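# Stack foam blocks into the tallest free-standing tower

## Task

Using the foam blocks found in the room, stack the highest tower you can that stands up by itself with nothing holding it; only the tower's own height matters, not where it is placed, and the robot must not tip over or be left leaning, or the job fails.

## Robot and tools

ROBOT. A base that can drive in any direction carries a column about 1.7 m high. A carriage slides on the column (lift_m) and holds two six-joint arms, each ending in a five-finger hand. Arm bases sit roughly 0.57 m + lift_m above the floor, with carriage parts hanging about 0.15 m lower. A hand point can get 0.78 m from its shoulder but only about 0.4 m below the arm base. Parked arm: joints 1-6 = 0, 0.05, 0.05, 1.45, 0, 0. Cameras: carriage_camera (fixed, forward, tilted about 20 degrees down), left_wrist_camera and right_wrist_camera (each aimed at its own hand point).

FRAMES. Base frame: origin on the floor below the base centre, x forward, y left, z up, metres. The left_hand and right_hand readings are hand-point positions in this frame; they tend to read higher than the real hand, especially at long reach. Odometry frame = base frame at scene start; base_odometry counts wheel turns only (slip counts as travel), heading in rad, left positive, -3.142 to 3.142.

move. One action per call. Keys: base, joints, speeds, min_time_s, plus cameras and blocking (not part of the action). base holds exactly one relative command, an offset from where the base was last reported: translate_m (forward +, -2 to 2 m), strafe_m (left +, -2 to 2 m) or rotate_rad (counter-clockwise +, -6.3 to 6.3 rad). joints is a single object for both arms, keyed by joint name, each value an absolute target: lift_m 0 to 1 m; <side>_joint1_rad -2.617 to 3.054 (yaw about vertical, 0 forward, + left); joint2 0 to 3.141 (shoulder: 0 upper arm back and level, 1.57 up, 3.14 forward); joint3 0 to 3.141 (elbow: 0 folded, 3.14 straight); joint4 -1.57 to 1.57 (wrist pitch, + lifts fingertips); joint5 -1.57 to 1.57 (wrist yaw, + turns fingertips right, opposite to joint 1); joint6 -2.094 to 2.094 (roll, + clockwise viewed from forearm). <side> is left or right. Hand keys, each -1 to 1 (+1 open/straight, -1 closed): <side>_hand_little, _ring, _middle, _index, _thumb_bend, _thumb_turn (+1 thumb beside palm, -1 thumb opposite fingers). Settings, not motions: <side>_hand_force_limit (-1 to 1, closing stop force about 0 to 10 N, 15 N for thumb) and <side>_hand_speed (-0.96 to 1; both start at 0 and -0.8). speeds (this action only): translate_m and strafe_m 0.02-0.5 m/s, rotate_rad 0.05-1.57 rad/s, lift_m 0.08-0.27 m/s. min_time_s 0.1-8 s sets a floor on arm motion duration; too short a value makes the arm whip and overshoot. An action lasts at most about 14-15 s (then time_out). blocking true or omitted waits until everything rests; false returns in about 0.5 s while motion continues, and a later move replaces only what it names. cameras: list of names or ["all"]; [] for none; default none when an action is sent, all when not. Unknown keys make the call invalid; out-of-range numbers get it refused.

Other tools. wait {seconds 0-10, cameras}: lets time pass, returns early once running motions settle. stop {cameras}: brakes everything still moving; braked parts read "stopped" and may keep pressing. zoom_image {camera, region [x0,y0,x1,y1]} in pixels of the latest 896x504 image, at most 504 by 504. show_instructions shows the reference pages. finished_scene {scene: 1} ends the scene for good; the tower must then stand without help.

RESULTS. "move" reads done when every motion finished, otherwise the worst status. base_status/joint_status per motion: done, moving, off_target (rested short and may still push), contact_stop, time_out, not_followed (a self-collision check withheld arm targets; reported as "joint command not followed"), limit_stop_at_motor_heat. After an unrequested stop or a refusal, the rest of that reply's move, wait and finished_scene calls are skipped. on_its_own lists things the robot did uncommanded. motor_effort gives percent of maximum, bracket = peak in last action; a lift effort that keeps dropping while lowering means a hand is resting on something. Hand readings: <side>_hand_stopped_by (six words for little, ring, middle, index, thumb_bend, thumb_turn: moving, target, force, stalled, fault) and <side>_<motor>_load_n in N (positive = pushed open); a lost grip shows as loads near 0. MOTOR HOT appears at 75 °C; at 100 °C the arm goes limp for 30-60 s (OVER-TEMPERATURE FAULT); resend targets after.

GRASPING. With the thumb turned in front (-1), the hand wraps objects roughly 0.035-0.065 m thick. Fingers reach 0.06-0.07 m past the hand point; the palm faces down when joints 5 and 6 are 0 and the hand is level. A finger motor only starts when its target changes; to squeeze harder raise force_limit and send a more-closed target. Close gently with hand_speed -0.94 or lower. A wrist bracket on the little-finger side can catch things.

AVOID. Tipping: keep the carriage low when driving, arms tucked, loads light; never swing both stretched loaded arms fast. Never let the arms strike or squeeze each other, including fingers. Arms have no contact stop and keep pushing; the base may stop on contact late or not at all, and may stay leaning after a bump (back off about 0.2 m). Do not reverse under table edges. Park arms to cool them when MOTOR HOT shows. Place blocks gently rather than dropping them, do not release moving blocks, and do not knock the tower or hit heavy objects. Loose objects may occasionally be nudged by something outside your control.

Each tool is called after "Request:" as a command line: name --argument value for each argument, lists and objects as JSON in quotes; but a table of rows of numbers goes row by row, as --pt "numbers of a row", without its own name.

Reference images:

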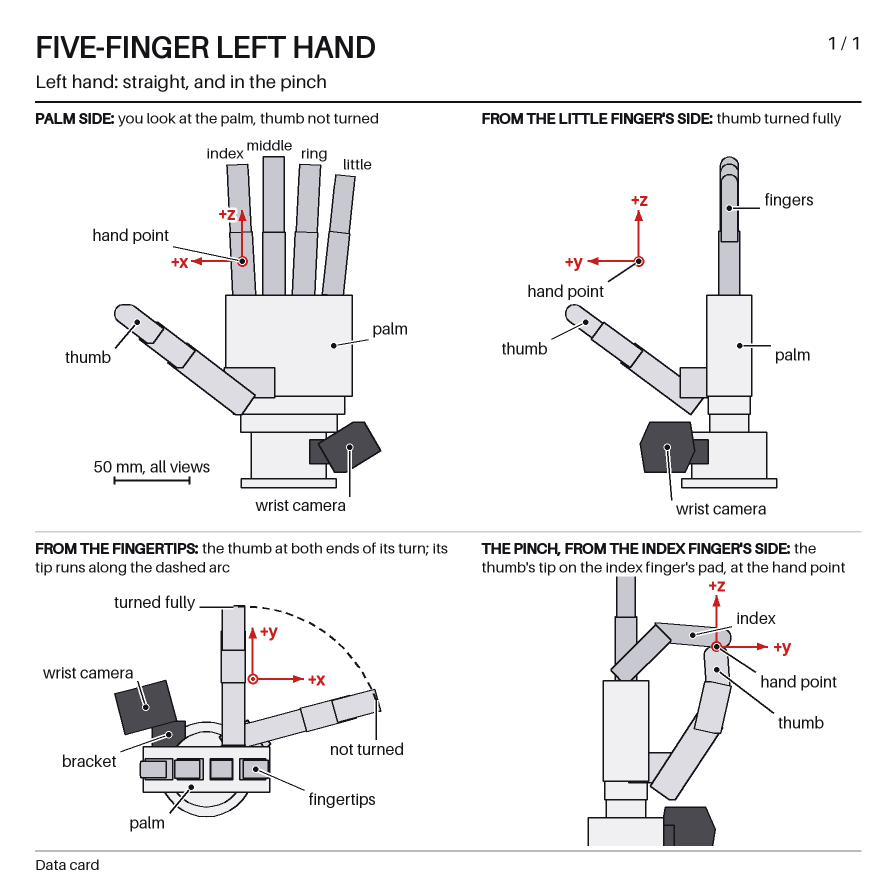

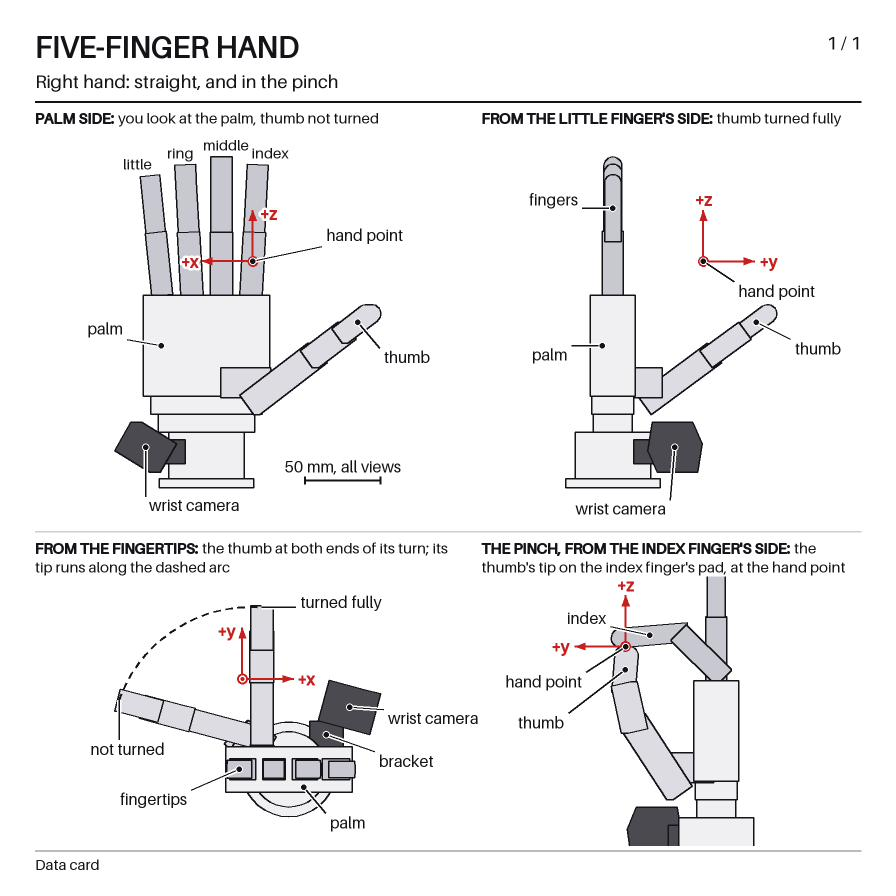

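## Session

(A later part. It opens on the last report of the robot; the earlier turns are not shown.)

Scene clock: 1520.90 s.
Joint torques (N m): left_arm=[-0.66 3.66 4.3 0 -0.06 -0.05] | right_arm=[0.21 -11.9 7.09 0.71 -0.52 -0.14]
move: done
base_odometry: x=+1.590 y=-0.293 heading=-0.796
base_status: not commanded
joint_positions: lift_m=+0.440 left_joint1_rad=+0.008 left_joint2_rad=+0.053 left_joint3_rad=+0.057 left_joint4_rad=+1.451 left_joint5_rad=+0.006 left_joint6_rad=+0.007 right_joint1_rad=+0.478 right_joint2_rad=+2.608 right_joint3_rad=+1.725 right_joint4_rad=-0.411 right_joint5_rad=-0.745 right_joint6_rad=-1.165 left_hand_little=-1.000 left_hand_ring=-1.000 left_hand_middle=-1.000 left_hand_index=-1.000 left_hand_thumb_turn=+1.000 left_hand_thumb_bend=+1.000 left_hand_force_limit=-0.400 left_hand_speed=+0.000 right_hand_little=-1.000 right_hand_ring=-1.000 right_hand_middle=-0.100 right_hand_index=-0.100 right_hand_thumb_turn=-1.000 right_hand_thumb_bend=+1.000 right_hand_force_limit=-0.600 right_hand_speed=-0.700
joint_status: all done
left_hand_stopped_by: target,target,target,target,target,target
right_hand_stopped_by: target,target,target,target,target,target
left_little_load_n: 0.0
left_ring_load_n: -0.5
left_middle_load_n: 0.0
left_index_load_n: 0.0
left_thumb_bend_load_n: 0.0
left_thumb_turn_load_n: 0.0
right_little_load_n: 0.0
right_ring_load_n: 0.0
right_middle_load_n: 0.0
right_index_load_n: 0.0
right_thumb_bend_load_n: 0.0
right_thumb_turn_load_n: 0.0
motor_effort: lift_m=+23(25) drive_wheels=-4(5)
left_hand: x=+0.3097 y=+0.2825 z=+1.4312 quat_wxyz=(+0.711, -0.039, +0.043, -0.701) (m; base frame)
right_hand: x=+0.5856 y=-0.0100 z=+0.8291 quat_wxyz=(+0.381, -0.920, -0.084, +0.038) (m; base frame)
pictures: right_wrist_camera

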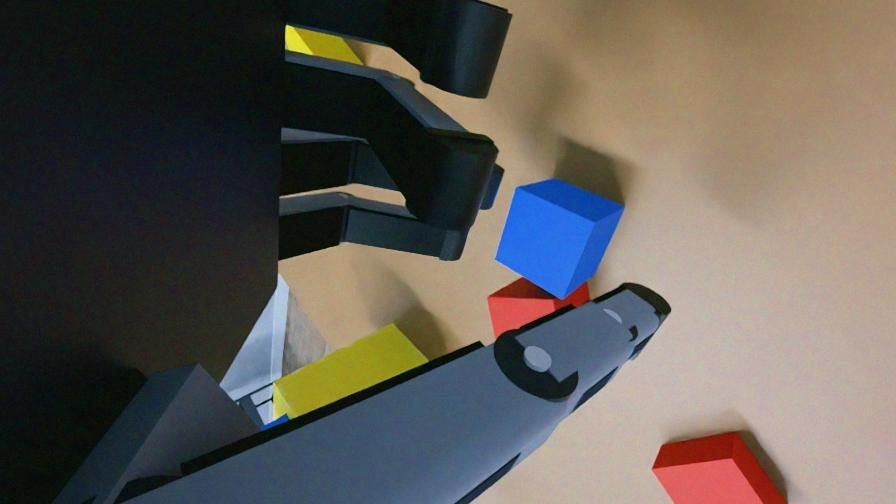

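Request:
move --joints '{"right_joint1_rad": 0.455}' --min_time_s 0.5

Request:
move --joints '{"right_joint1_rad": 0.49}' --min_time_s 0.6 --cameras '["right_wrist_camera"]'

Request:
zoom_image --camera "right_wrist_camera" --region '[460, 80, 720, 340]'

Scene clock: 1523.97 s.
Joint torques (N m): left_arm=[-0.65 3.7 4.3 0 -0.06 -0.05] | right_arm=[-0.83 -11.9 7.05 0.68 -0.54 -0.14]
move: done
base_odometry: x=+1.590 y=-0.293 heading=-0.796
base_status: not commanded
joint_positions: lift_m=+0.440 left_joint1_rad=+0.008 left_joint2_rad=+0.053 left_joint3_rad=+0.057 left_joint4_rad=+1.451 left_joint5_rad=+0.006 left_joint6_rad=+0.007 right_joint1_rad=+0.460 right_joint2_rad=+2.608 right_joint3_rad=+1.725 right_joint4_rad=-0.411 right_joint5_rad=-0.745 right_joint6_rad=-1.165 left_hand_little=-1.000 left_hand_ring=-1.000 left_hand_middle=-1.000 left_hand_index=-1.000 left_hand_thumb_turn=+1.000 left_hand_thumb_bend=+1.000 left_hand_force_limit=-0.400 left_hand_speed=+0.000 right_hand_little=-1.000 right_hand_ring=-1.000 right_hand_middle=-0.100 right_hand_index=-0.100 right_hand_thumb_turn=-1.000 right_hand_thumb_bend=+1.000 right_hand_force_limit=-0.600 right_hand_speed=-0.700
joint_status: all done
left_hand_stopped_by: target,target,target,target,target,target
right_hand_stopped_by: target,target,target,target,target,target
left_little_load_n: 0.0
left_ring_load_n: 0.0
left_middle_load_n: 0.0
left_index_load_n: 0.0
left_thumb_bend_load_n: 0.0
left_thumb_turn_load_n: 0.0
right_little_load_n: 0.5
right_ring_load_n: 0.0
right_middle_load_n: 0.0
right_index_load_n: 0.0
right_thumb_bend_load_n: 0.0
right_thumb_turn_load_n: 0.0
motor_effort: lift_m=+22(24) drive_wheels=-4(4)
left_hand: x=+0.3097 y=+0.2825 z=+1.4312 quat_wxyz=(+0.711, -0.039, +0.043, -0.701) (m; base frame)
right_hand: x=+0.5910 y=-0.0167 z=+0.8291 quat_wxyz=(+0.381, -0.921, -0.075, +0.034) (m; base frame)
pictures: none

Scene clock: 1524.87 s.
Joint torques (N m): left_arm=[-0.69 3.7 4.31 0 -0.06 -0.04] | right_arm=[-0.03 -12 6.97 0.67 -0.53 -0.14]
move: done
base_odometry: x=+1.590 y=-0.293 heading=-0.796
base_status: not commanded
joint_positions: lift_m=+0.440 left_joint1_rad=+0.008 left_joint2_rad=+0.053 left_joint3_rad=+0.057 left_joint4_rad=+1.451 left_joint5_rad=+0.006 left_joint6_rad=+0.007 right_joint1_rad=+0.487 right_joint2_rad=+2.608 right_joint3_rad=+1.725 right_joint4_rad=-0.411 right_joint5_rad=-0.745 right_joint6_rad=-1.165 left_hand_little=-1.000 left_hand_ring=-1.000 left_hand_middle=-1.000 left_hand_index=-1.000 left_hand_thumb_turn=+1.000 left_hand_thumb_bend=+1.000 left_hand_force_limit=-0.400 left_hand_speed=+0.000 right_hand_little=-1.000 right_hand_ring=-1.000 right_hand_middle=-0.100 right_hand_index=-0.100 right_hand_thumb_turn=-1.000 right_hand_thumb_bend=+1.000 right_hand_force_limit=-0.600 right_hand_speed=-0.700
joint_status: all done
left_hand_stopped_by: target,target,target,target,target,target
right_hand_stopped_by: target,target,target,target,target,target
left_little_load_n: 0.0
left_ring_load_n: 0.5
left_middle_load_n: 0.0
left_index_load_n: 0.0
left_thumb_bend_load_n: 0.0
left_thumb_turn_load_n: 0.0
right_little_load_n: 0.0
right_ring_load_n: 0.0
right_middle_load_n: 0.0
right_index_load_n: 0.0
right_thumb_bend_load_n: 0.0
right_thumb_turn_load_n: -0.5
motor_effort: lift_m=+23(24) drive_wheels=-4(4)
left_hand: x=+0.3097 y=+0.2825 z=+1.4312 quat_wxyz=(+0.711, -0.039, +0.043, -0.701) (m; base frame)
right_hand: x=+0.5829 y=-0.0068 z=+0.8291 quat_wxyz=(+0.381, -0.920, -0.088, +0.040) (m; base frame)
pictures: right_wrist_camera

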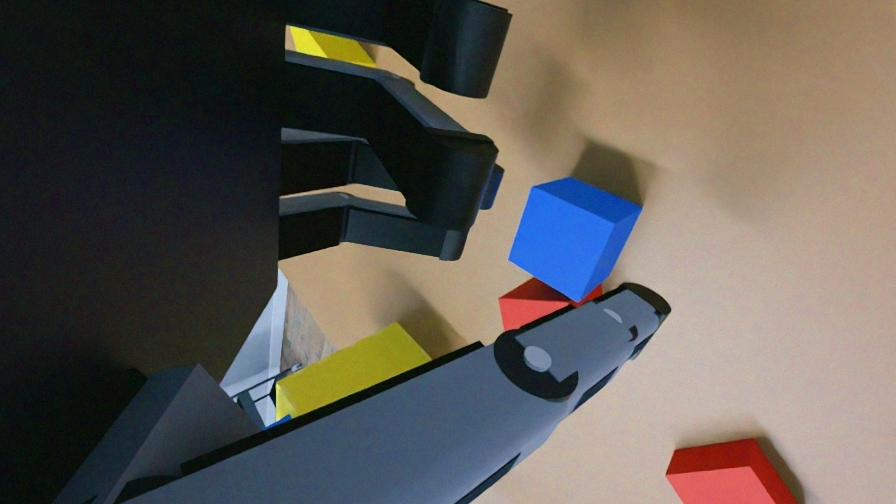

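Scaled by 1.938 from the camera's 896x504 image, which has a finer 1280x720 frame.

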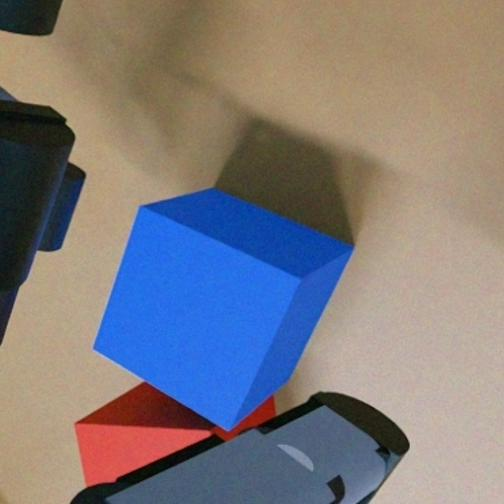

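Request:
move --joints '{"right_joint1_rad": 0.455, "right_joint2_rad": 2.55, "right_joint3_rad": 1.68, "right_joint4_rad": -0.39}' --min_time_s 0.8

Request:
move --joints '{"right_joint1_rad": 0.487, "right_joint2_rad": 2.62, "right_joint3_rad": 1.749, "right_joint4_rad": -0.427}' --min_time_s 1.0 --cameras '["right_wrist_camera"]'

Request:
zoom_image --camera "right_wrist_camera" --region '[460, 80, 720, 340]'

Scene clock: 1528.07 s.
Joint torques (N m): left_arm=[-0.66 3.69 4.33 0 -0.06 -0.05] | right_arm=[-0.66 -15.25 5.04 0.87 -0.51 -0.13]
move: done
base_odometry: x=+1.590 y=-0.293 heading=-0.796
base_status: not commanded
joint_positions: lift_m=+0.440 left_joint1_rad=+0.008 left_joint2_rad=+0.053 left_joint3_rad=+0.057 left_joint4_rad=+1.451 left_joint5_rad=+0.006 left_joint6_rad=+0.007 right_joint1_rad=+0.459 right_joint2_rad=+2.586 right_joint3_rad=+1.687 right_joint4_rad=-0.402 right_joint5_rad=-0.745 right_joint6_rad=-1.165 left_hand_little=-1.000 left_hand_ring=-1.000 left_hand_middle=-1.000 left_hand_index=-1.000 left_hand_thumb_turn=+1.000 left_hand_thumb_bend=+1.000 left_hand_force_limit=-0.400 left_hand_speed=+0.000 right_hand_little=-1.000 right_hand_ring=-1.000 right_hand_middle=-0.100 right_hand_index=-0.100 right_hand_thumb_turn=-1.000 right_hand_thumb_bend=+1.000 right_hand_force_limit=-0.600 right_hand_speed=-0.700
joint_status: all done
left_hand_stopped_by: target,target,target,target,target,target
right_hand_stopped_by: target,target,target,target,target,target
left_little_load_n: 0.0
left_ring_load_n: 0.0
left_middle_load_n: 0.0
left_index_load_n: 0.0
left_thumb_bend_load_n: 0.0
left_thumb_turn_load_n: 0.0
right_little_load_n: 0.0
right_ring_load_n: 0.0
right_middle_load_n: 0.0
right_index_load_n: 0.0
right_thumb_bend_load_n: 0.0
right_thumb_turn_load_n: 0.0
motor_effort: lift_m=+24(24) drive_wheels=-4(4)
left_hand: x=+0.3097 y=+0.2825 z=+1.4312 quat_wxyz=(+0.711, -0.039, +0.043, -0.701) (m; base frame)
right_hand: x=+0.5849 y=-0.0201 z=+0.8307 quat_wxyz=(+0.380, -0.921, -0.074, +0.037) (m; base frame)
pictures: none

Scene clock: 1529.37 s.
Joint torques (N m): left_arm=[-0.68 3.69 4.31 0 -0.06 -0.05] | right_arm=[0.17 -11.23 7.72 0.63 -0.53 -0.14]
move: done
base_odometry: x=+1.590 y=-0.293 heading=-0.796
base_status: not commanded
joint_positions: lift_m=+0.440 left_joint1_rad=+0.008 left_joint2_rad=+0.053 left_joint3_rad=+0.057 left_joint4_rad=+1.451 left_joint5_rad=+0.006 left_joint6_rad=+0.007 right_joint1_rad=+0.481 right_joint2_rad=+2.605 right_joint3_rad=+1.730 right_joint4_rad=-0.414 right_joint5_rad=-0.745 right_joint6_rad=-1.165 left_hand_little=-1.000 left_hand_ring=-1.000 left_hand_middle=-1.000 left_hand_index=-1.000 left_hand_thumb_turn=+1.000 left_hand_thumb_bend=+1.000 left_hand_force_limit=-0.400 left_hand_speed=+0.000 right_hand_little=-1.000 right_hand_ring=-1.000 right_hand_middle=-0.100 right_hand_index=-0.100 right_hand_thumb_turn=-1.000 right_hand_thumb_bend=+1.000 right_hand_force_limit=-0.600 right_hand_speed=-0.700
joint_status: all done
left_hand_stopped_by: target,target,target,target,target,target
right_hand_stopped_by: target,target,target,target,target,target
left_little_load_n: 0.0
left_ring_load_n: 0.0
left_middle_load_n: -0.5
left_index_load_n: 0.0
left_thumb_bend_load_n: 0.0
left_thumb_turn_load_n: 0.0
right_little_load_n: -0.5
right_ring_load_n: 0.0
right_middle_load_n: 0.0
right_index_load_n: 0.0
right_thumb_bend_load_n: 0.0
right_thumb_turn_load_n: 0.5
motor_effort: lift_m=+23(25) drive_wheels=-4(4)
left_hand: x=+0.3097 y=+0.2825 z=+1.4312 quat_wxyz=(+0.711, -0.039, +0.043, -0.701) (m; base frame)
right_hand: x=+0.5864 y=-0.0080 z=+0.8313 quat_wxyz=(+0.382, -0.920, -0.086, +0.036) (m; base frame)
pictures: right_wrist_camera

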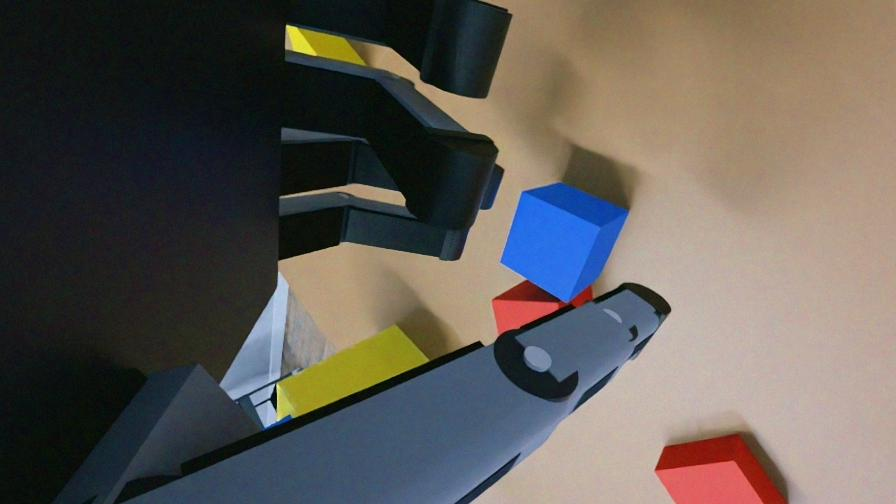

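Scaled by 1.938 from the camera's 896x504 image, which has a finer 1280x720 frame.

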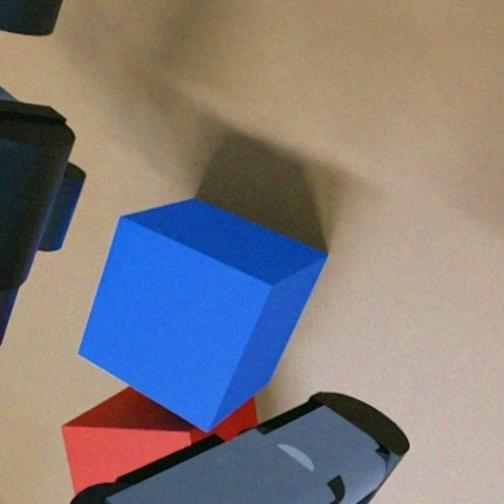

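Request:
move --joints '{"lift_m": 0.395}' --speeds '{"lift_m": 0.1}' --cameras '["right_wrist_camera"]'

Request:
zoom_image --camera "right_wrist_camera" --region '[430, 120, 690, 380]'

Scene clock: 1531.23 s.
Joint torques (N m): left_arm=[-0.66 3.7 4.29 0 -0.07 -0.05] | right_arm=[0.08 -11.6 7.1 0.67 -0.45 -0.12]
move: done
base_odometry: x=+1.590 y=-0.293 heading=-0.796
base_status: not commanded
joint_positions: lift_m=+0.395 left_joint1_rad=+0.008 left_joint2_rad=+0.053 left_joint3_rad=+0.057 left_joint4_rad=+1.451 left_joint5_rad=+0.006 left_joint6_rad=+0.007 right_joint1_rad=+0.481 right_joint2_rad=+2.610 right_joint3_rad=+1.737 right_joint4_rad=-0.417 right_joint5_rad=-0.749 right_joint6_rad=-1.166 left_hand_little=-1.000 left_hand_ring=-1.000 left_hand_middle=-1.000 left_hand_index=-1.000 left_hand_thumb_turn=+1.000 left_hand_thumb_bend=+1.000 left_hand_force_limit=-0.400 left_hand_speed=+0.000 right_hand_little=-1.000 right_hand_ring=-1.000 right_hand_middle=-0.100 right_hand_index=-0.100 right_hand_thumb_turn=-1.000 right_hand_thumb_bend=+1.000 right_hand_force_limit=-0.600 right_hand_speed=-0.700
joint_status: all done
left_hand_stopped_by: target,target,target,target,target,target
right_hand_stopped_by: target,target,target,target,target,target
left_little_load_n: 0.0
left_ring_load_n: 0.0
left_middle_load_n: -0.5
left_index_load_n: 0.0
left_thumb_bend_load_n: 0.0
left_thumb_turn_load_n: 0.0
right_little_load_n: 0.0
right_ring_load_n: 0.0
right_middle_load_n: 0.0
right_index_load_n: 0.0
right_thumb_bend_load_n: 0.0
right_thumb_turn_load_n: 0.0
motor_effort: lift_m=+23(25) drive_wheels=-4(4)
left_hand: x=+0.3097 y=+0.2825 z=+1.3863 quat_wxyz=(+0.711, -0.039, +0.043, -0.701) (m; base frame)
right_hand: x=+0.5868 y=-0.0071 z=+0.7860 quat_wxyz=(+0.383, -0.919, -0.086, +0.037) (m; base frame)
pictures: right_wrist_camera

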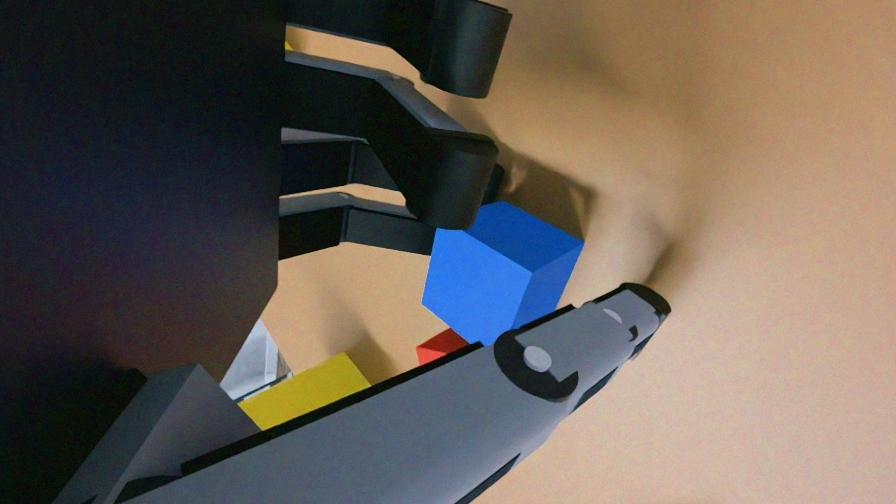

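Scaled by 1.938 from the camera's 896x504 image, which has a finer 1280x720 frame.

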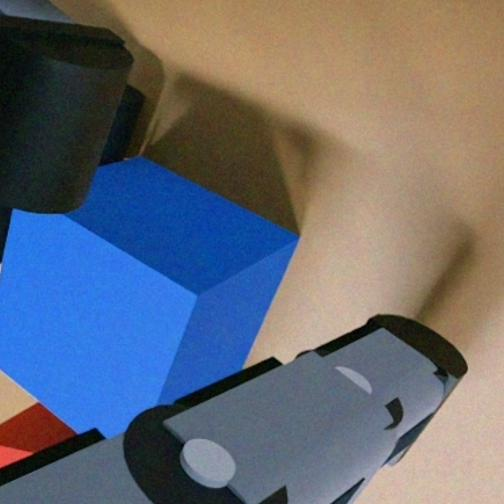

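Request:
move --joints '{"right_hand_speed": -0.8, "right_hand_force_limit": -0.6, "right_hand_thumb_bend": 0.78}'

Request:
move --joints '{"right_hand_speed": -0.88, "right_hand_index": -0.5, "right_hand_middle": -0.45}' --cameras '["right_wrist_camera"]'

Request:
move --joints '{"lift_m": 0.42}' --speeds '{"lift_m": 0.08}'

Request:
move --joints '{"lift_m": 0.55}' --speeds '{"lift_m": 0.12}' --cameras '["right_wrist_camera"]'

Request:
zoom_image --camera "right_wrist_camera" --region '[370, 190, 620, 380]'

Scene clock: 1534.13 s.
Joint torques (N m): left_arm=[-0.66 3.69 4.33 0 -0.06 -0.04] | right_arm=[0.24 -11.78 7.05 0.67 -0.48 -0.14]
move: done
base_odometry: x=+1.590 y=-0.293 heading=-0.796
base_status: not commanded
joint_positions: lift_m=+0.395 left_joint1_rad=+0.008 left_joint2_rad=+0.053 left_joint3_rad=+0.057 left_joint4_rad=+1.451 left_joint5_rad=+0.006 left_joint6_rad=+0.007 right_joint1_rad=+0.481 right_joint2_rad=+2.610 right_joint3_rad=+1.737 right_joint4_rad=-0.417 right_joint5_rad=-0.749 right_joint6_rad=-1.166 left_hand_little=-1.000 left_hand_ring=-1.000 left_hand_middle=-1.000 left_hand_index=-1.000 left_hand_thumb_turn=+1.000 left_hand_thumb_bend=+1.000 left_hand_force_limit=-0.400 left_hand_speed=+0.000 right_hand_little=-1.000 right_hand_ring=-1.000 right_hand_middle=-0.100 right_hand_index=-0.100 right_hand_thumb_turn=-1.000 right_hand_thumb_bend=+0.780 right_hand_force_limit=-0.600 right_hand_speed=-0.800
joint_status: all done
left_hand_stopped_by: target,target,target,target,target,target
right_hand_stopped_by: target,target,target,target,target,target
left_little_load_n: 0.0
left_ring_load_n: 0.0
left_middle_load_n: 0.0
left_index_load_n: 0.0
left_thumb_bend_load_n: 0.0
left_thumb_turn_load_n: 0.0
right_little_load_n: 0.0
right_ring_load_n: 0.0
right_middle_load_n: 0.0
right_index_load_n: 0.0
right_thumb_bend_load_n: 0.0
right_thumb_turn_load_n: 0.0
motor_effort: lift_m=+23(24) drive_wheels=-4(4)
left_hand: x=+0.3097 y=+0.2825 z=+1.3863 quat_wxyz=(+0.711, -0.039, +0.043, -0.701) (m; base frame)
right_hand: x=+0.5868 y=-0.0071 z=+0.7860 quat_wxyz=(+0.383, -0.919, -0.086, +0.037) (m; base frame)
pictures: none

Scene clock: 1535.53 s.
Joint torques (N m): left_arm=[-0.65 3.7 4.34 -0.01 -0.07 -0.05] | right_arm=[0.14 -11.69 7.06 0.67 -0.47 -0.12]
move: off_target
base_odometry: x=+1.590 y=-0.293 heading=-0.796
base_status: not commanded
joint_positions: lift_m=+0.395 left_joint1_rad=+0.008 left_joint2_rad=+0.053 left_joint3_rad=+0.057 left_joint4_rad=+1.451 left_joint5_rad=+0.006 left_joint6_rad=+0.007 right_joint1_rad=+0.481 right_joint2_rad=+2.610 right_joint3_rad=+1.737 right_joint4_rad=-0.417 right_joint5_rad=-0.749 right_joint6_rad=-1.166 left_hand_little=-1.000 left_hand_ring=-1.000 left_hand_middle=-1.000 left_hand_index=-1.000 left_hand_thumb_turn=+1.000 left_hand_thumb_bend=+1.000 left_hand_force_limit=-0.400 left_hand_speed=+0.000 right_hand_little=-1.000 right_hand_ring=-1.000 right_hand_middle=-0.187 right_hand_index=-0.232 right_hand_thumb_turn=-1.000 right_hand_thumb_bend=+0.781 right_hand_force_limit=-0.600 right_hand_speed=-0.880
joint_status: right_hand_middle off_target (ended at -0.187, target -0.450); right_hand_index off_target (ended at -0.232, target -0.500); the others done
left_hand_stopped_by: target,target,target,target,target,target
right_hand_stopped_by: target,target,force,force,target,target
left_little_load_n: 0.0
left_ring_load_n: 0.0
left_middle_load_n: 0.0
left_index_load_n: 0.0
left_thumb_bend_load_n: 0.0
left_thumb_turn_load_n: 0.0
right_little_load_n: 0.0
right_ring_load_n: 0.5
right_middle_load_n: 0.5
right_index_load_n: 3.0
right_thumb_bend_load_n: 3.5
right_thumb_turn_load_n: -1.5
motor_effort: lift_m=+23(25) drive_wheels=-4(4)
left_hand: x=+0.3097 y=+0.2825 z=+1.3863 quat_wxyz=(+0.711, -0.039, +0.043, -0.701) (m; base frame)
right_hand: x=+0.5868 y=-0.0071 z=+0.7860 quat_wxyz=(+0.383, -0.919, -0.086, +0.037) (m; base frame)
pictures: right_wrist_camera

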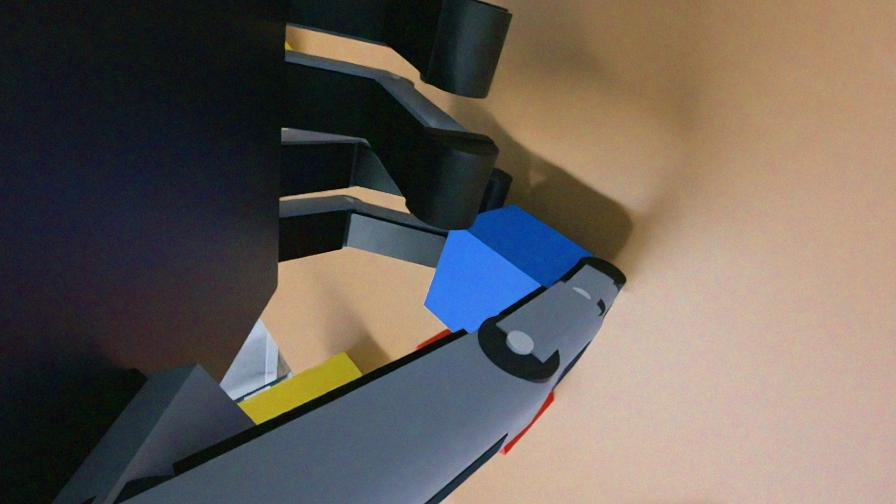

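Scene clock: 1536.20 s.
Joint torques (N m): left_arm=[-0.68 3.66 4.37 -0.02 -0.06 -0.04] | right_arm=[0.2 -11.97 7.02 0.67 -0.47 -0.11]
move: done
base_odometry: x=+1.590 y=-0.293 heading=-0.796
base_status: not commanded
joint_positions: lift_m=+0.420 left_joint1_rad=+0.008 left_joint2_rad=+0.053 left_joint3_rad=+0.057 left_joint4_rad=+1.451 left_joint5_rad=+0.006 left_joint6_rad=+0.007 right_joint1_rad=+0.481 right_joint2_rad=+2.614 right_joint3_rad=+1.739 right_joint4_rad=-0.420 right_joint5_rad=-0.749 right_joint6_rad=-1.166 left_hand_little=-1.000 left_hand_ring=-1.000 left_hand_middle=-1.000 left_hand_index=-1.000 left_hand_thumb_turn=+1.000 left_hand_thumb_bend=+1.000 left_hand_force_limit=-0.400 left_hand_speed=+0.000 right_hand_little=-1.000 right_hand_ring=-1.000 right_hand_middle=-0.187 right_hand_index=-0.232 right_hand_thumb_turn=-1.000 right_hand_thumb_bend=+0.781 right_hand_force_limit=-0.600 right_hand_speed=-0.880
joint_status: all done
left_hand_stopped_by: target,target,target,target,target,target
right_hand_stopped_by: target,target,force,force,target,target
left_little_load_n: 0.5
left_ring_load_n: 0.0
left_middle_load_n: 0.0
left_index_load_n: 0.0
left_thumb_bend_load_n: 0.0
left_thumb_turn_load_n: 0.0
right_little_load_n: 0.0
right_ring_load_n: 0.0
right_middle_load_n: 1.0
right_index_load_n: 3.0
right_thumb_bend_load_n: 4.0
right_thumb_turn_load_n: -1.0
motor_effort: lift_m=+25(31) drive_wheels=+1(5)
left_hand: x=+0.3096 y=+0.2825 z=+1.4110 quat_wxyz=(+0.711, -0.039, +0.043, -0.701) (m; base frame)
right_hand: x=+0.5858 y=-0.0075 z=+0.8094 quat_wxyz=(+0.382, -0.919, -0.085, +0.040) (m; base frame)
pictures: none

Scene clock: 1537.70 s.
Joint torques (N m): left_arm=[-0.66 3.63 4.3 -0.01 -0.06 -0.05] | right_arm=[0.14 -12.37 6.75 0.72 -0.5 -0.12]
move: done
base_odometry: x=+1.590 y=-0.293 heading=-0.796
base_status: not commanded
joint_positions: lift_m=+0.550 left_joint1_rad=+0.008 left_joint2_rad=+0.053 left_joint3_rad=+0.057 left_joint4_rad=+1.451 left_joint5_rad=+0.006 left_joint6_rad=+0.007 right_joint1_rad=+0.481 right_joint2_rad=+2.618 right_joint3_rad=+1.740 right_joint4_rad=-0.423 right_joint5_rad=-0.749 right_joint6_rad=-1.166 left_hand_little=-1.000 left_hand_ring=-1.000 left_hand_middle=-1.000 left_hand_index=-1.000 left_hand_thumb_turn=+1.000 left_hand_thumb_bend=+1.000 left_hand_force_limit=-0.400 left_hand_speed=+0.000 right_hand_little=-1.000 right_hand_ring=-1.000 right_hand_middle=-0.187 right_hand_index=-0.232 right_hand_thumb_turn=-1.000 right_hand_thumb_bend=+0.781 right_hand_force_limit=-0.600 right_hand_speed=-0.880
joint_status: all done
left_hand_stopped_by: target,target,target,target,target,target
right_hand_stopped_by: target,target,force,force,target,target
left_little_load_n: 0.0
left_ring_load_n: 0.0
left_middle_load_n: 0.0
left_index_load_n: 0.0
left_thumb_bend_load_n: 0.0
left_thumb_turn_load_n: 0.0
right_little_load_n: 0.0
right_ring_load_n: 0.0
right_middle_load_n: 1.0
right_index_load_n: 3.0
right_thumb_bend_load_n: 3.5
right_thumb_turn_load_n: -1.0
motor_effort: lift_m=+25(31) drive_wheels=+1(5)
left_hand: x=+0.3096 y=+0.2825 z=+1.5409 quat_wxyz=(+0.711, -0.039, +0.043, -0.701) (m; base frame)
right_hand: x=+0.5844 y=-0.0083 z=+0.9376 quat_wxyz=(+0.381, -0.920, -0.084, +0.042) (m; base frame)
pictures: right_wrist_camera

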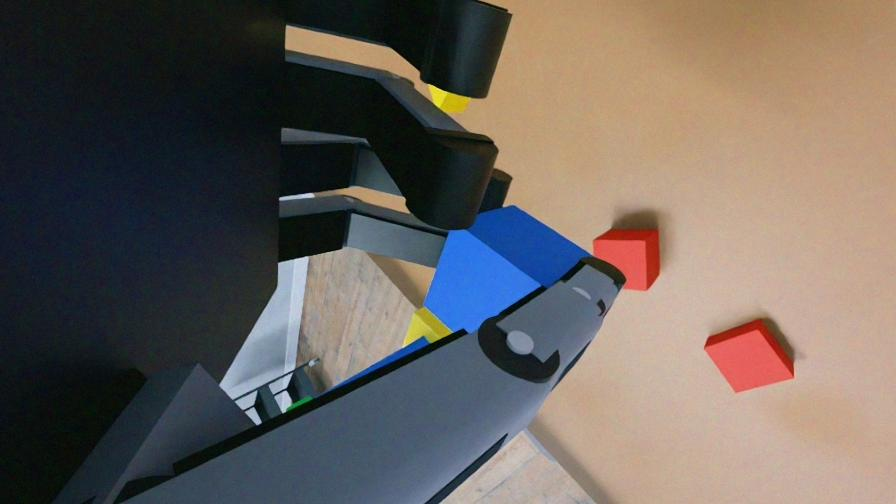

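Scaled by 2.016 from the camera's 896x504 image, which has a finer 1280x720 frame.

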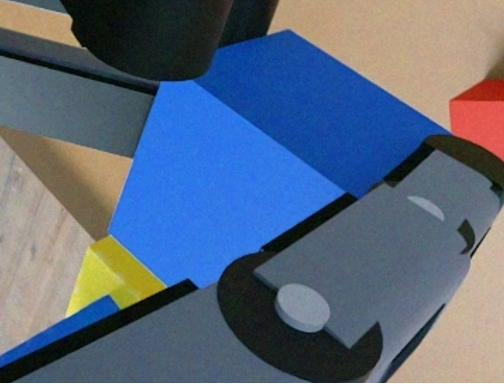

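Request:
move --joints '{"lift_m": 0.65, "right_joint1_rad": 0.15, "right_joint2_rad": 2.45, "right_joint3_rad": 1.5, "right_joint4_rad": -0.1, "right_joint5_rad": -0.5, "right_joint6_rad": -1.1}' --min_time_s 2

Request:
move --joints '{"lift_m": 0.78, "right_joint1_rad": 0.2, "right_joint2_rad": 1.8, "right_joint3_rad": 0.9, "right_joint4_rad": 0.7, "right_joint5_rad": 0.1, "right_joint6_rad": -1.3}' --min_time_s 2.5

Request:
move --base '{"translate_m": -0.2}' --speeds '{"translate_m": 0.12}'

Request:
move --joints '{"lift_m": 0.74, "right_joint1_rad": 0.93, "right_joint2_rad": 1.97, "right_joint3_rad": 0.83, "right_joint4_rad": 1.05, "right_joint5_rad": 0.42, "right_joint6_rad": -1.594}' --min_time_s 3

Request:
move --joints '{"lift_m": 0.67, "right_joint1_rad": 1.002, "right_joint2_rad": 2.033, "right_joint3_rad": 0.8686, "right_joint4_rad": 1.144, "right_joint5_rad": 0.483, "right_joint6_rad": -1.594}' --min_time_s 1.5 --cameras '["right_wrist_camera", "carriage_camera"]'

Scene clock: 1542.33 s.
Joint torques (N m): left_arm=[-0.66 3.69 4.33 -0.01 -0.06 -0.05] | right_arm=[-0.8 -14.95 5.12 1.29 -0.19 0.01]
move: done
base_odometry: x=+1.590 y=-0.293 heading=-0.796
base_status: not commanded
joint_positions: lift_m=+0.650 left_joint1_rad=+0.008 left_joint2_rad=+0.053 left_joint3_rad=+0.057 left_joint4_rad=+1.451 left_joint5_rad=+0.006 left_joint6_rad=+0.007 right_joint1_rad=+0.155 right_joint2_rad=+2.488 right_joint3_rad=+1.507 right_joint4_rad=-0.113 right_joint5_rad=-0.512 right_joint6_rad=-1.108 left_hand_little=-1.000 left_hand_ring=-1.000 left_hand_middle=-1.000 left_hand_index=-1.000 left_hand_thumb_turn=+1.000 left_hand_thumb_bend=+1.000 left_hand_force_limit=-0.400 left_hand_speed=+0.000 right_hand_little=-1.000 right_hand_ring=-1.000 right_hand_middle=-0.187 right_hand_index=-0.232 right_hand_thumb_turn=-1.000 right_hand_thumb_bend=+0.781 right_hand_force_limit=-0.600 right_hand_speed=-0.880
joint_status: all done
left_hand_stopped_by: target,target,target,target,target,target
right_hand_stopped_by: target,target,force,force,target,target
left_little_load_n: 0.0
left_ring_load_n: 0.0
left_middle_load_n: 0.0
left_index_load_n: 0.0
left_thumb_bend_load_n: 0.0
left_thumb_turn_load_n: 0.0
right_little_load_n: 0.0
right_ring_load_n: 0.0
right_middle_load_n: 1.0
right_index_load_n: 3.0
right_thumb_bend_load_n: 3.5
right_thumb_turn_load_n: -1.0
motor_effort: lift_m=+27(34) drive_wheels=+1(4)
left_hand: x=+0.3096 y=+0.2825 z=+1.6409 quat_wxyz=(+0.711, -0.039, +0.043, -0.701) (m; base frame)
right_hand: x=+0.6904 y=-0.1783 z=+1.0383 quat_wxyz=(+0.304, -0.938, +0.085, -0.143) (m; base frame)
pictures: none

Scene clock: 1545.13 s.
Joint torques (N m): left_arm=[-0.66 3.69 4.31 -0.01 -0.07 -0.04] | right_arm=[0.38 -10.65 6.09 2.3 0.17 -0.17]
move: done
base_odometry: x=+1.590 y=-0.293 heading=-0.796
base_status: not commanded
joint_positions: lift_m=+0.780 left_joint1_rad=+0.008 left_joint2_rad=+0.053 left_joint3_rad=+0.057 left_joint4_rad=+1.451 left_joint5_rad=+0.006 left_joint6_rad=+0.007 right_joint1_rad=+0.192 right_joint2_rad=+1.827 right_joint3_rad=+0.908 right_joint4_rad=+0.686 right_joint5_rad=+0.088 right_joint6_rad=-1.292 left_hand_little=-1.000 left_hand_ring=-1.000 left_hand_middle=-1.000 left_hand_index=-1.000 left_hand_thumb_turn=+1.000 left_hand_thumb_bend=+1.000 left_hand_force_limit=-0.400 left_hand_speed=+0.000 right_hand_little=-1.000 right_hand_ring=-1.000 right_hand_middle=-0.187 right_hand_index=-0.232 right_hand_thumb_turn=-1.000 right_hand_thumb_bend=+0.781 right_hand_force_limit=-0.600 right_hand_speed=-0.880
joint_status: all done
left_hand_stopped_by: target,target,target,target,target,target
right_hand_stopped_by: target,target,force,force,target,target
left_little_load_n: 0.0
left_ring_load_n: 0.0
left_middle_load_n: 0.0
left_index_load_n: 0.0
left_thumb_bend_load_n: 0.0
left_thumb_turn_load_n: 0.0
right_little_load_n: 0.0
right_ring_load_n: 0.0
right_middle_load_n: 1.0
right_index_load_n: 3.0
right_thumb_bend_load_n: 3.5
right_thumb_turn_load_n: -0.5
motor_effort: lift_m=+26(32) drive_wheels=-4(5)
left_hand: x=+0.3096 y=+0.2825 z=+1.7709 quat_wxyz=(+0.711, -0.039, +0.043, -0.701) (m; base frame)
right_hand: x=+0.7490 y=-0.2773 z=+1.4278 quat_wxyz=(+0.111, -0.782, +0.061, -0.610) (m; base frame)
pictures: none

Scene clock: 1547.57 s.
Joint torques (N m): left_arm=[-0.66 3.66 4.3 0 -0.07 -0.05] | right_arm=[0.25 -10.47 6.2 2.27 0.11 -0.18]
move: done
base_odometry: x=+1.450 y=-0.150 heading=-0.795
base_status: done
joint_positions: lift_m=+0.780 left_joint1_rad=+0.008 left_joint2_rad=+0.053 left_joint3_rad=+0.057 left_joint4_rad=+1.450 left_joint5_rad=+0.006 left_joint6_rad=+0.007 right_joint1_rad=+0.192 right_joint2_rad=+1.825 right_joint3_rad=+0.908 right_joint4_rad=+0.690 right_joint5_rad=+0.091 right_joint6_rad=-1.293 left_hand_little=-1.000 left_hand_ring=-1.000 left_hand_middle=-1.000 left_hand_index=-1.000 left_hand_thumb_turn=+1.000 left_hand_thumb_bend=+1.000 left_hand_force_limit=-0.400 left_hand_speed=+0.000 right_hand_little=-1.000 right_hand_ring=-1.000 right_hand_middle=-0.187 right_hand_index=-0.232 right_hand_thumb_turn=-1.000 right_hand_thumb_bend=+0.781 right_hand_force_limit=-0.600 right_hand_speed=-0.880
joint_status: not commanded
left_hand_stopped_by: target,target,target,target,target,target
right_hand_stopped_by: target,target,force,force,target,target
left_little_load_n: 0.0
left_ring_load_n: 0.0
left_middle_load_n: 0.0
left_index_load_n: 0.0
left_thumb_bend_load_n: 0.0
left_thumb_turn_load_n: 0.0
right_little_load_n: 0.0
right_ring_load_n: 0.0
right_middle_load_n: 1.0
right_index_load_n: 3.0
right_thumb_bend_load_n: 3.5
right_thumb_turn_load_n: -1.0
motor_effort: lift_m=+25(28) drive_wheels=-4(11)
left_hand: x=+0.3099 y=+0.2825 z=+1.7708 quat_wxyz=(+0.711, -0.039, +0.043, -0.701) (m; base frame)
right_hand: x=+0.7493 y=-0.2778 z=+1.4299 quat_wxyz=(+0.110, -0.780, +0.062, -0.613) (m; base frame)
pictures: none

Scene clock: 1550.87 s.
Joint torques (N m): left_arm=[-0.65 3.71 4.4 0 -0.06 -0.05] | right_arm=[0.16 -7.66 5.39 2.24 0.14 -0.17]
move: done
base_odometry: x=+1.450 y=-0.150 heading=-0.795
base_status: not commanded
joint_positions: lift_m=+0.740 left_joint1_rad=+0.008 left_joint2_rad=+0.052 left_joint3_rad=+0.056 left_joint4_rad=+1.450 left_joint5_rad=+0.006 left_joint6_rad=+0.007 right_joint1_rad=+0.924 right_joint2_rad=+1.957 right_joint3_rad=+0.838 right_joint4_rad=+1.037 right_joint5_rad=+0.408 right_joint6_rad=-1.586 left_hand_little=-1.000 left_hand_ring=-1.000 left_hand_middle=-1.000 left_hand_index=-1.000 left_hand_thumb_turn=+1.000 left_hand_thumb_bend=+1.000 left_hand_force_limit=-0.400 left_hand_speed=+0.000 right_hand_little=-1.000 right_hand_ring=-1.000 right_hand_middle=-0.187 right_hand_index=-0.232 right_hand_thumb_turn=-1.000 right_hand_thumb_bend=+0.781 right_hand_force_limit=-0.600 right_hand_speed=-0.880
joint_status: all done
left_hand_stopped_by: target,target,target,target,target,target
right_hand_stopped_by: target,target,force,force,target,target
left_little_load_n: 0.0
left_ring_load_n: -0.5
left_middle_load_n: 0.0
left_index_load_n: 0.0
left_thumb_bend_load_n: 0.0
left_thumb_turn_load_n: 0.0
right_little_load_n: 0.0
right_ring_load_n: 0.0
right_middle_load_n: 1.0
right_index_load_n: 3.0
right_thumb_bend_load_n: 3.5
right_thumb_turn_load_n: -1.0
motor_effort: lift_m=+23(26) drive_wheels=+1(4)
left_hand: x=+0.3100 y=+0.2825 z=+1.7308 quat_wxyz=(+0.711, -0.039, +0.043, -0.701) (m; base frame)
right_hand: x=+0.6280 y=+0.0097 z=+1.3985 quat_wxyz=(+0.157, -0.705, -0.204, -0.661) (m; base frame)
pictures: none

Scene clock: 1552.67 s.
Joint torques (N m): left_arm=[-0.68 3.74 4.44 0.01 -0.06 -0.04] | right_arm=[0.25 -7.88 7.69 2.18 0.11 -0.19]
move: done
base_odometry: x=+1.450 y=-0.150 heading=-0.795
base_status: not commanded
joint_positions: lift_m=+0.670 left_joint1_rad=+0.008 left_joint2_rad=+0.052 left_joint3_rad=+0.056 left_joint4_rad=+1.450 left_joint5_rad=+0.006 left_joint6_rad=+0.007 right_joint1_rad=+0.995 right_joint2_rad=+2.020 right_joint3_rad=+0.850 right_joint4_rad=+1.131 right_joint5_rad=+0.472 right_joint6_rad=-1.587 left_hand_little=-1.000 left_hand_ring=-1.000 left_hand_middle=-1.000 left_hand_index=-1.000 left_hand_thumb_turn=+1.000 left_hand_thumb_bend=+1.000 left_hand_force_limit=-0.400 left_hand_speed=+0.000 right_hand_little=-1.000 right_hand_ring=-1.000 right_hand_middle=-0.187 right_hand_index=-0.232 right_hand_thumb_turn=-1.000 right_hand_thumb_bend=+0.781 right_hand_force_limit=-0.600 right_hand_speed=-0.880
joint_status: all done
left_hand_stopped_by: target,target,target,target,target,target
right_hand_stopped_by: target,target,force,force,target,target
left_little_load_n: 0.0
left_ring_load_n: 0.0
left_middle_load_n: 0.0
left_index_load_n: 0.0
left_thumb_bend_load_n: 0.0
left_thumb_turn_load_n: 0.0
right_little_load_n: 0.0
right_ring_load_n: 0.0
right_middle_load_n: 1.0
right_index_load_n: 3.0
right_thumb_bend_load_n: 3.5
right_thumb_turn_load_n: -1.0
motor_effort: lift_m=+24(25) drive_wheels=+1(2)
left_hand: x=+0.3100 y=+0.2825 z=+1.6608 quat_wxyz=(+0.711, -0.039, +0.043, -0.701) (m; base frame)
right_hand: x=+0.6111 y=+0.0313 z=+1.3240 quat_wxyz=(+0.168, -0.692, -0.198, -0.674) (m; base frame)
pictures: carriage_camera, right_wrist_camera

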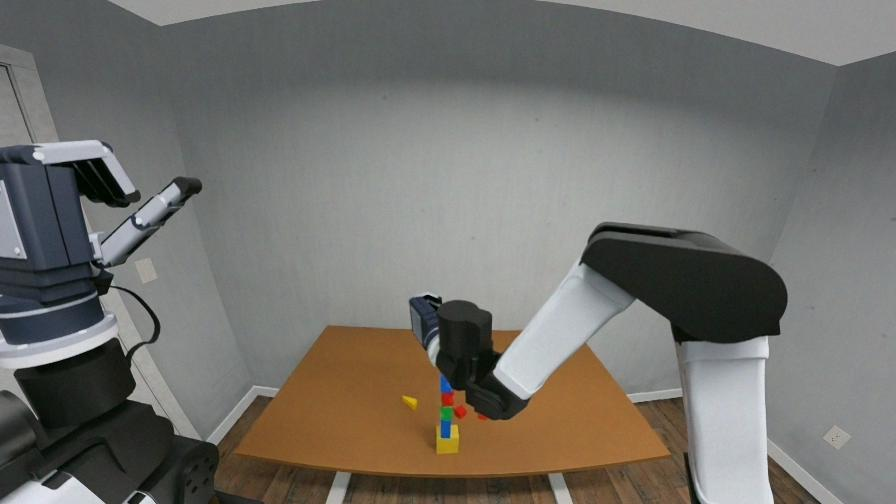

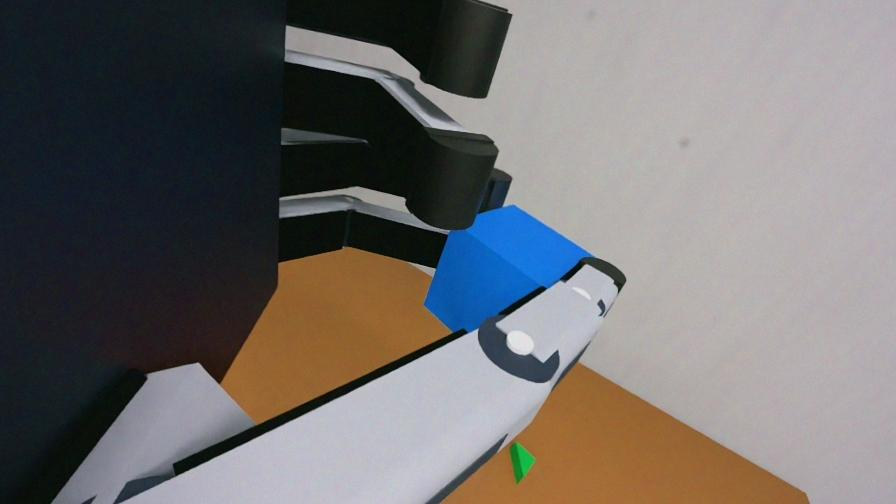

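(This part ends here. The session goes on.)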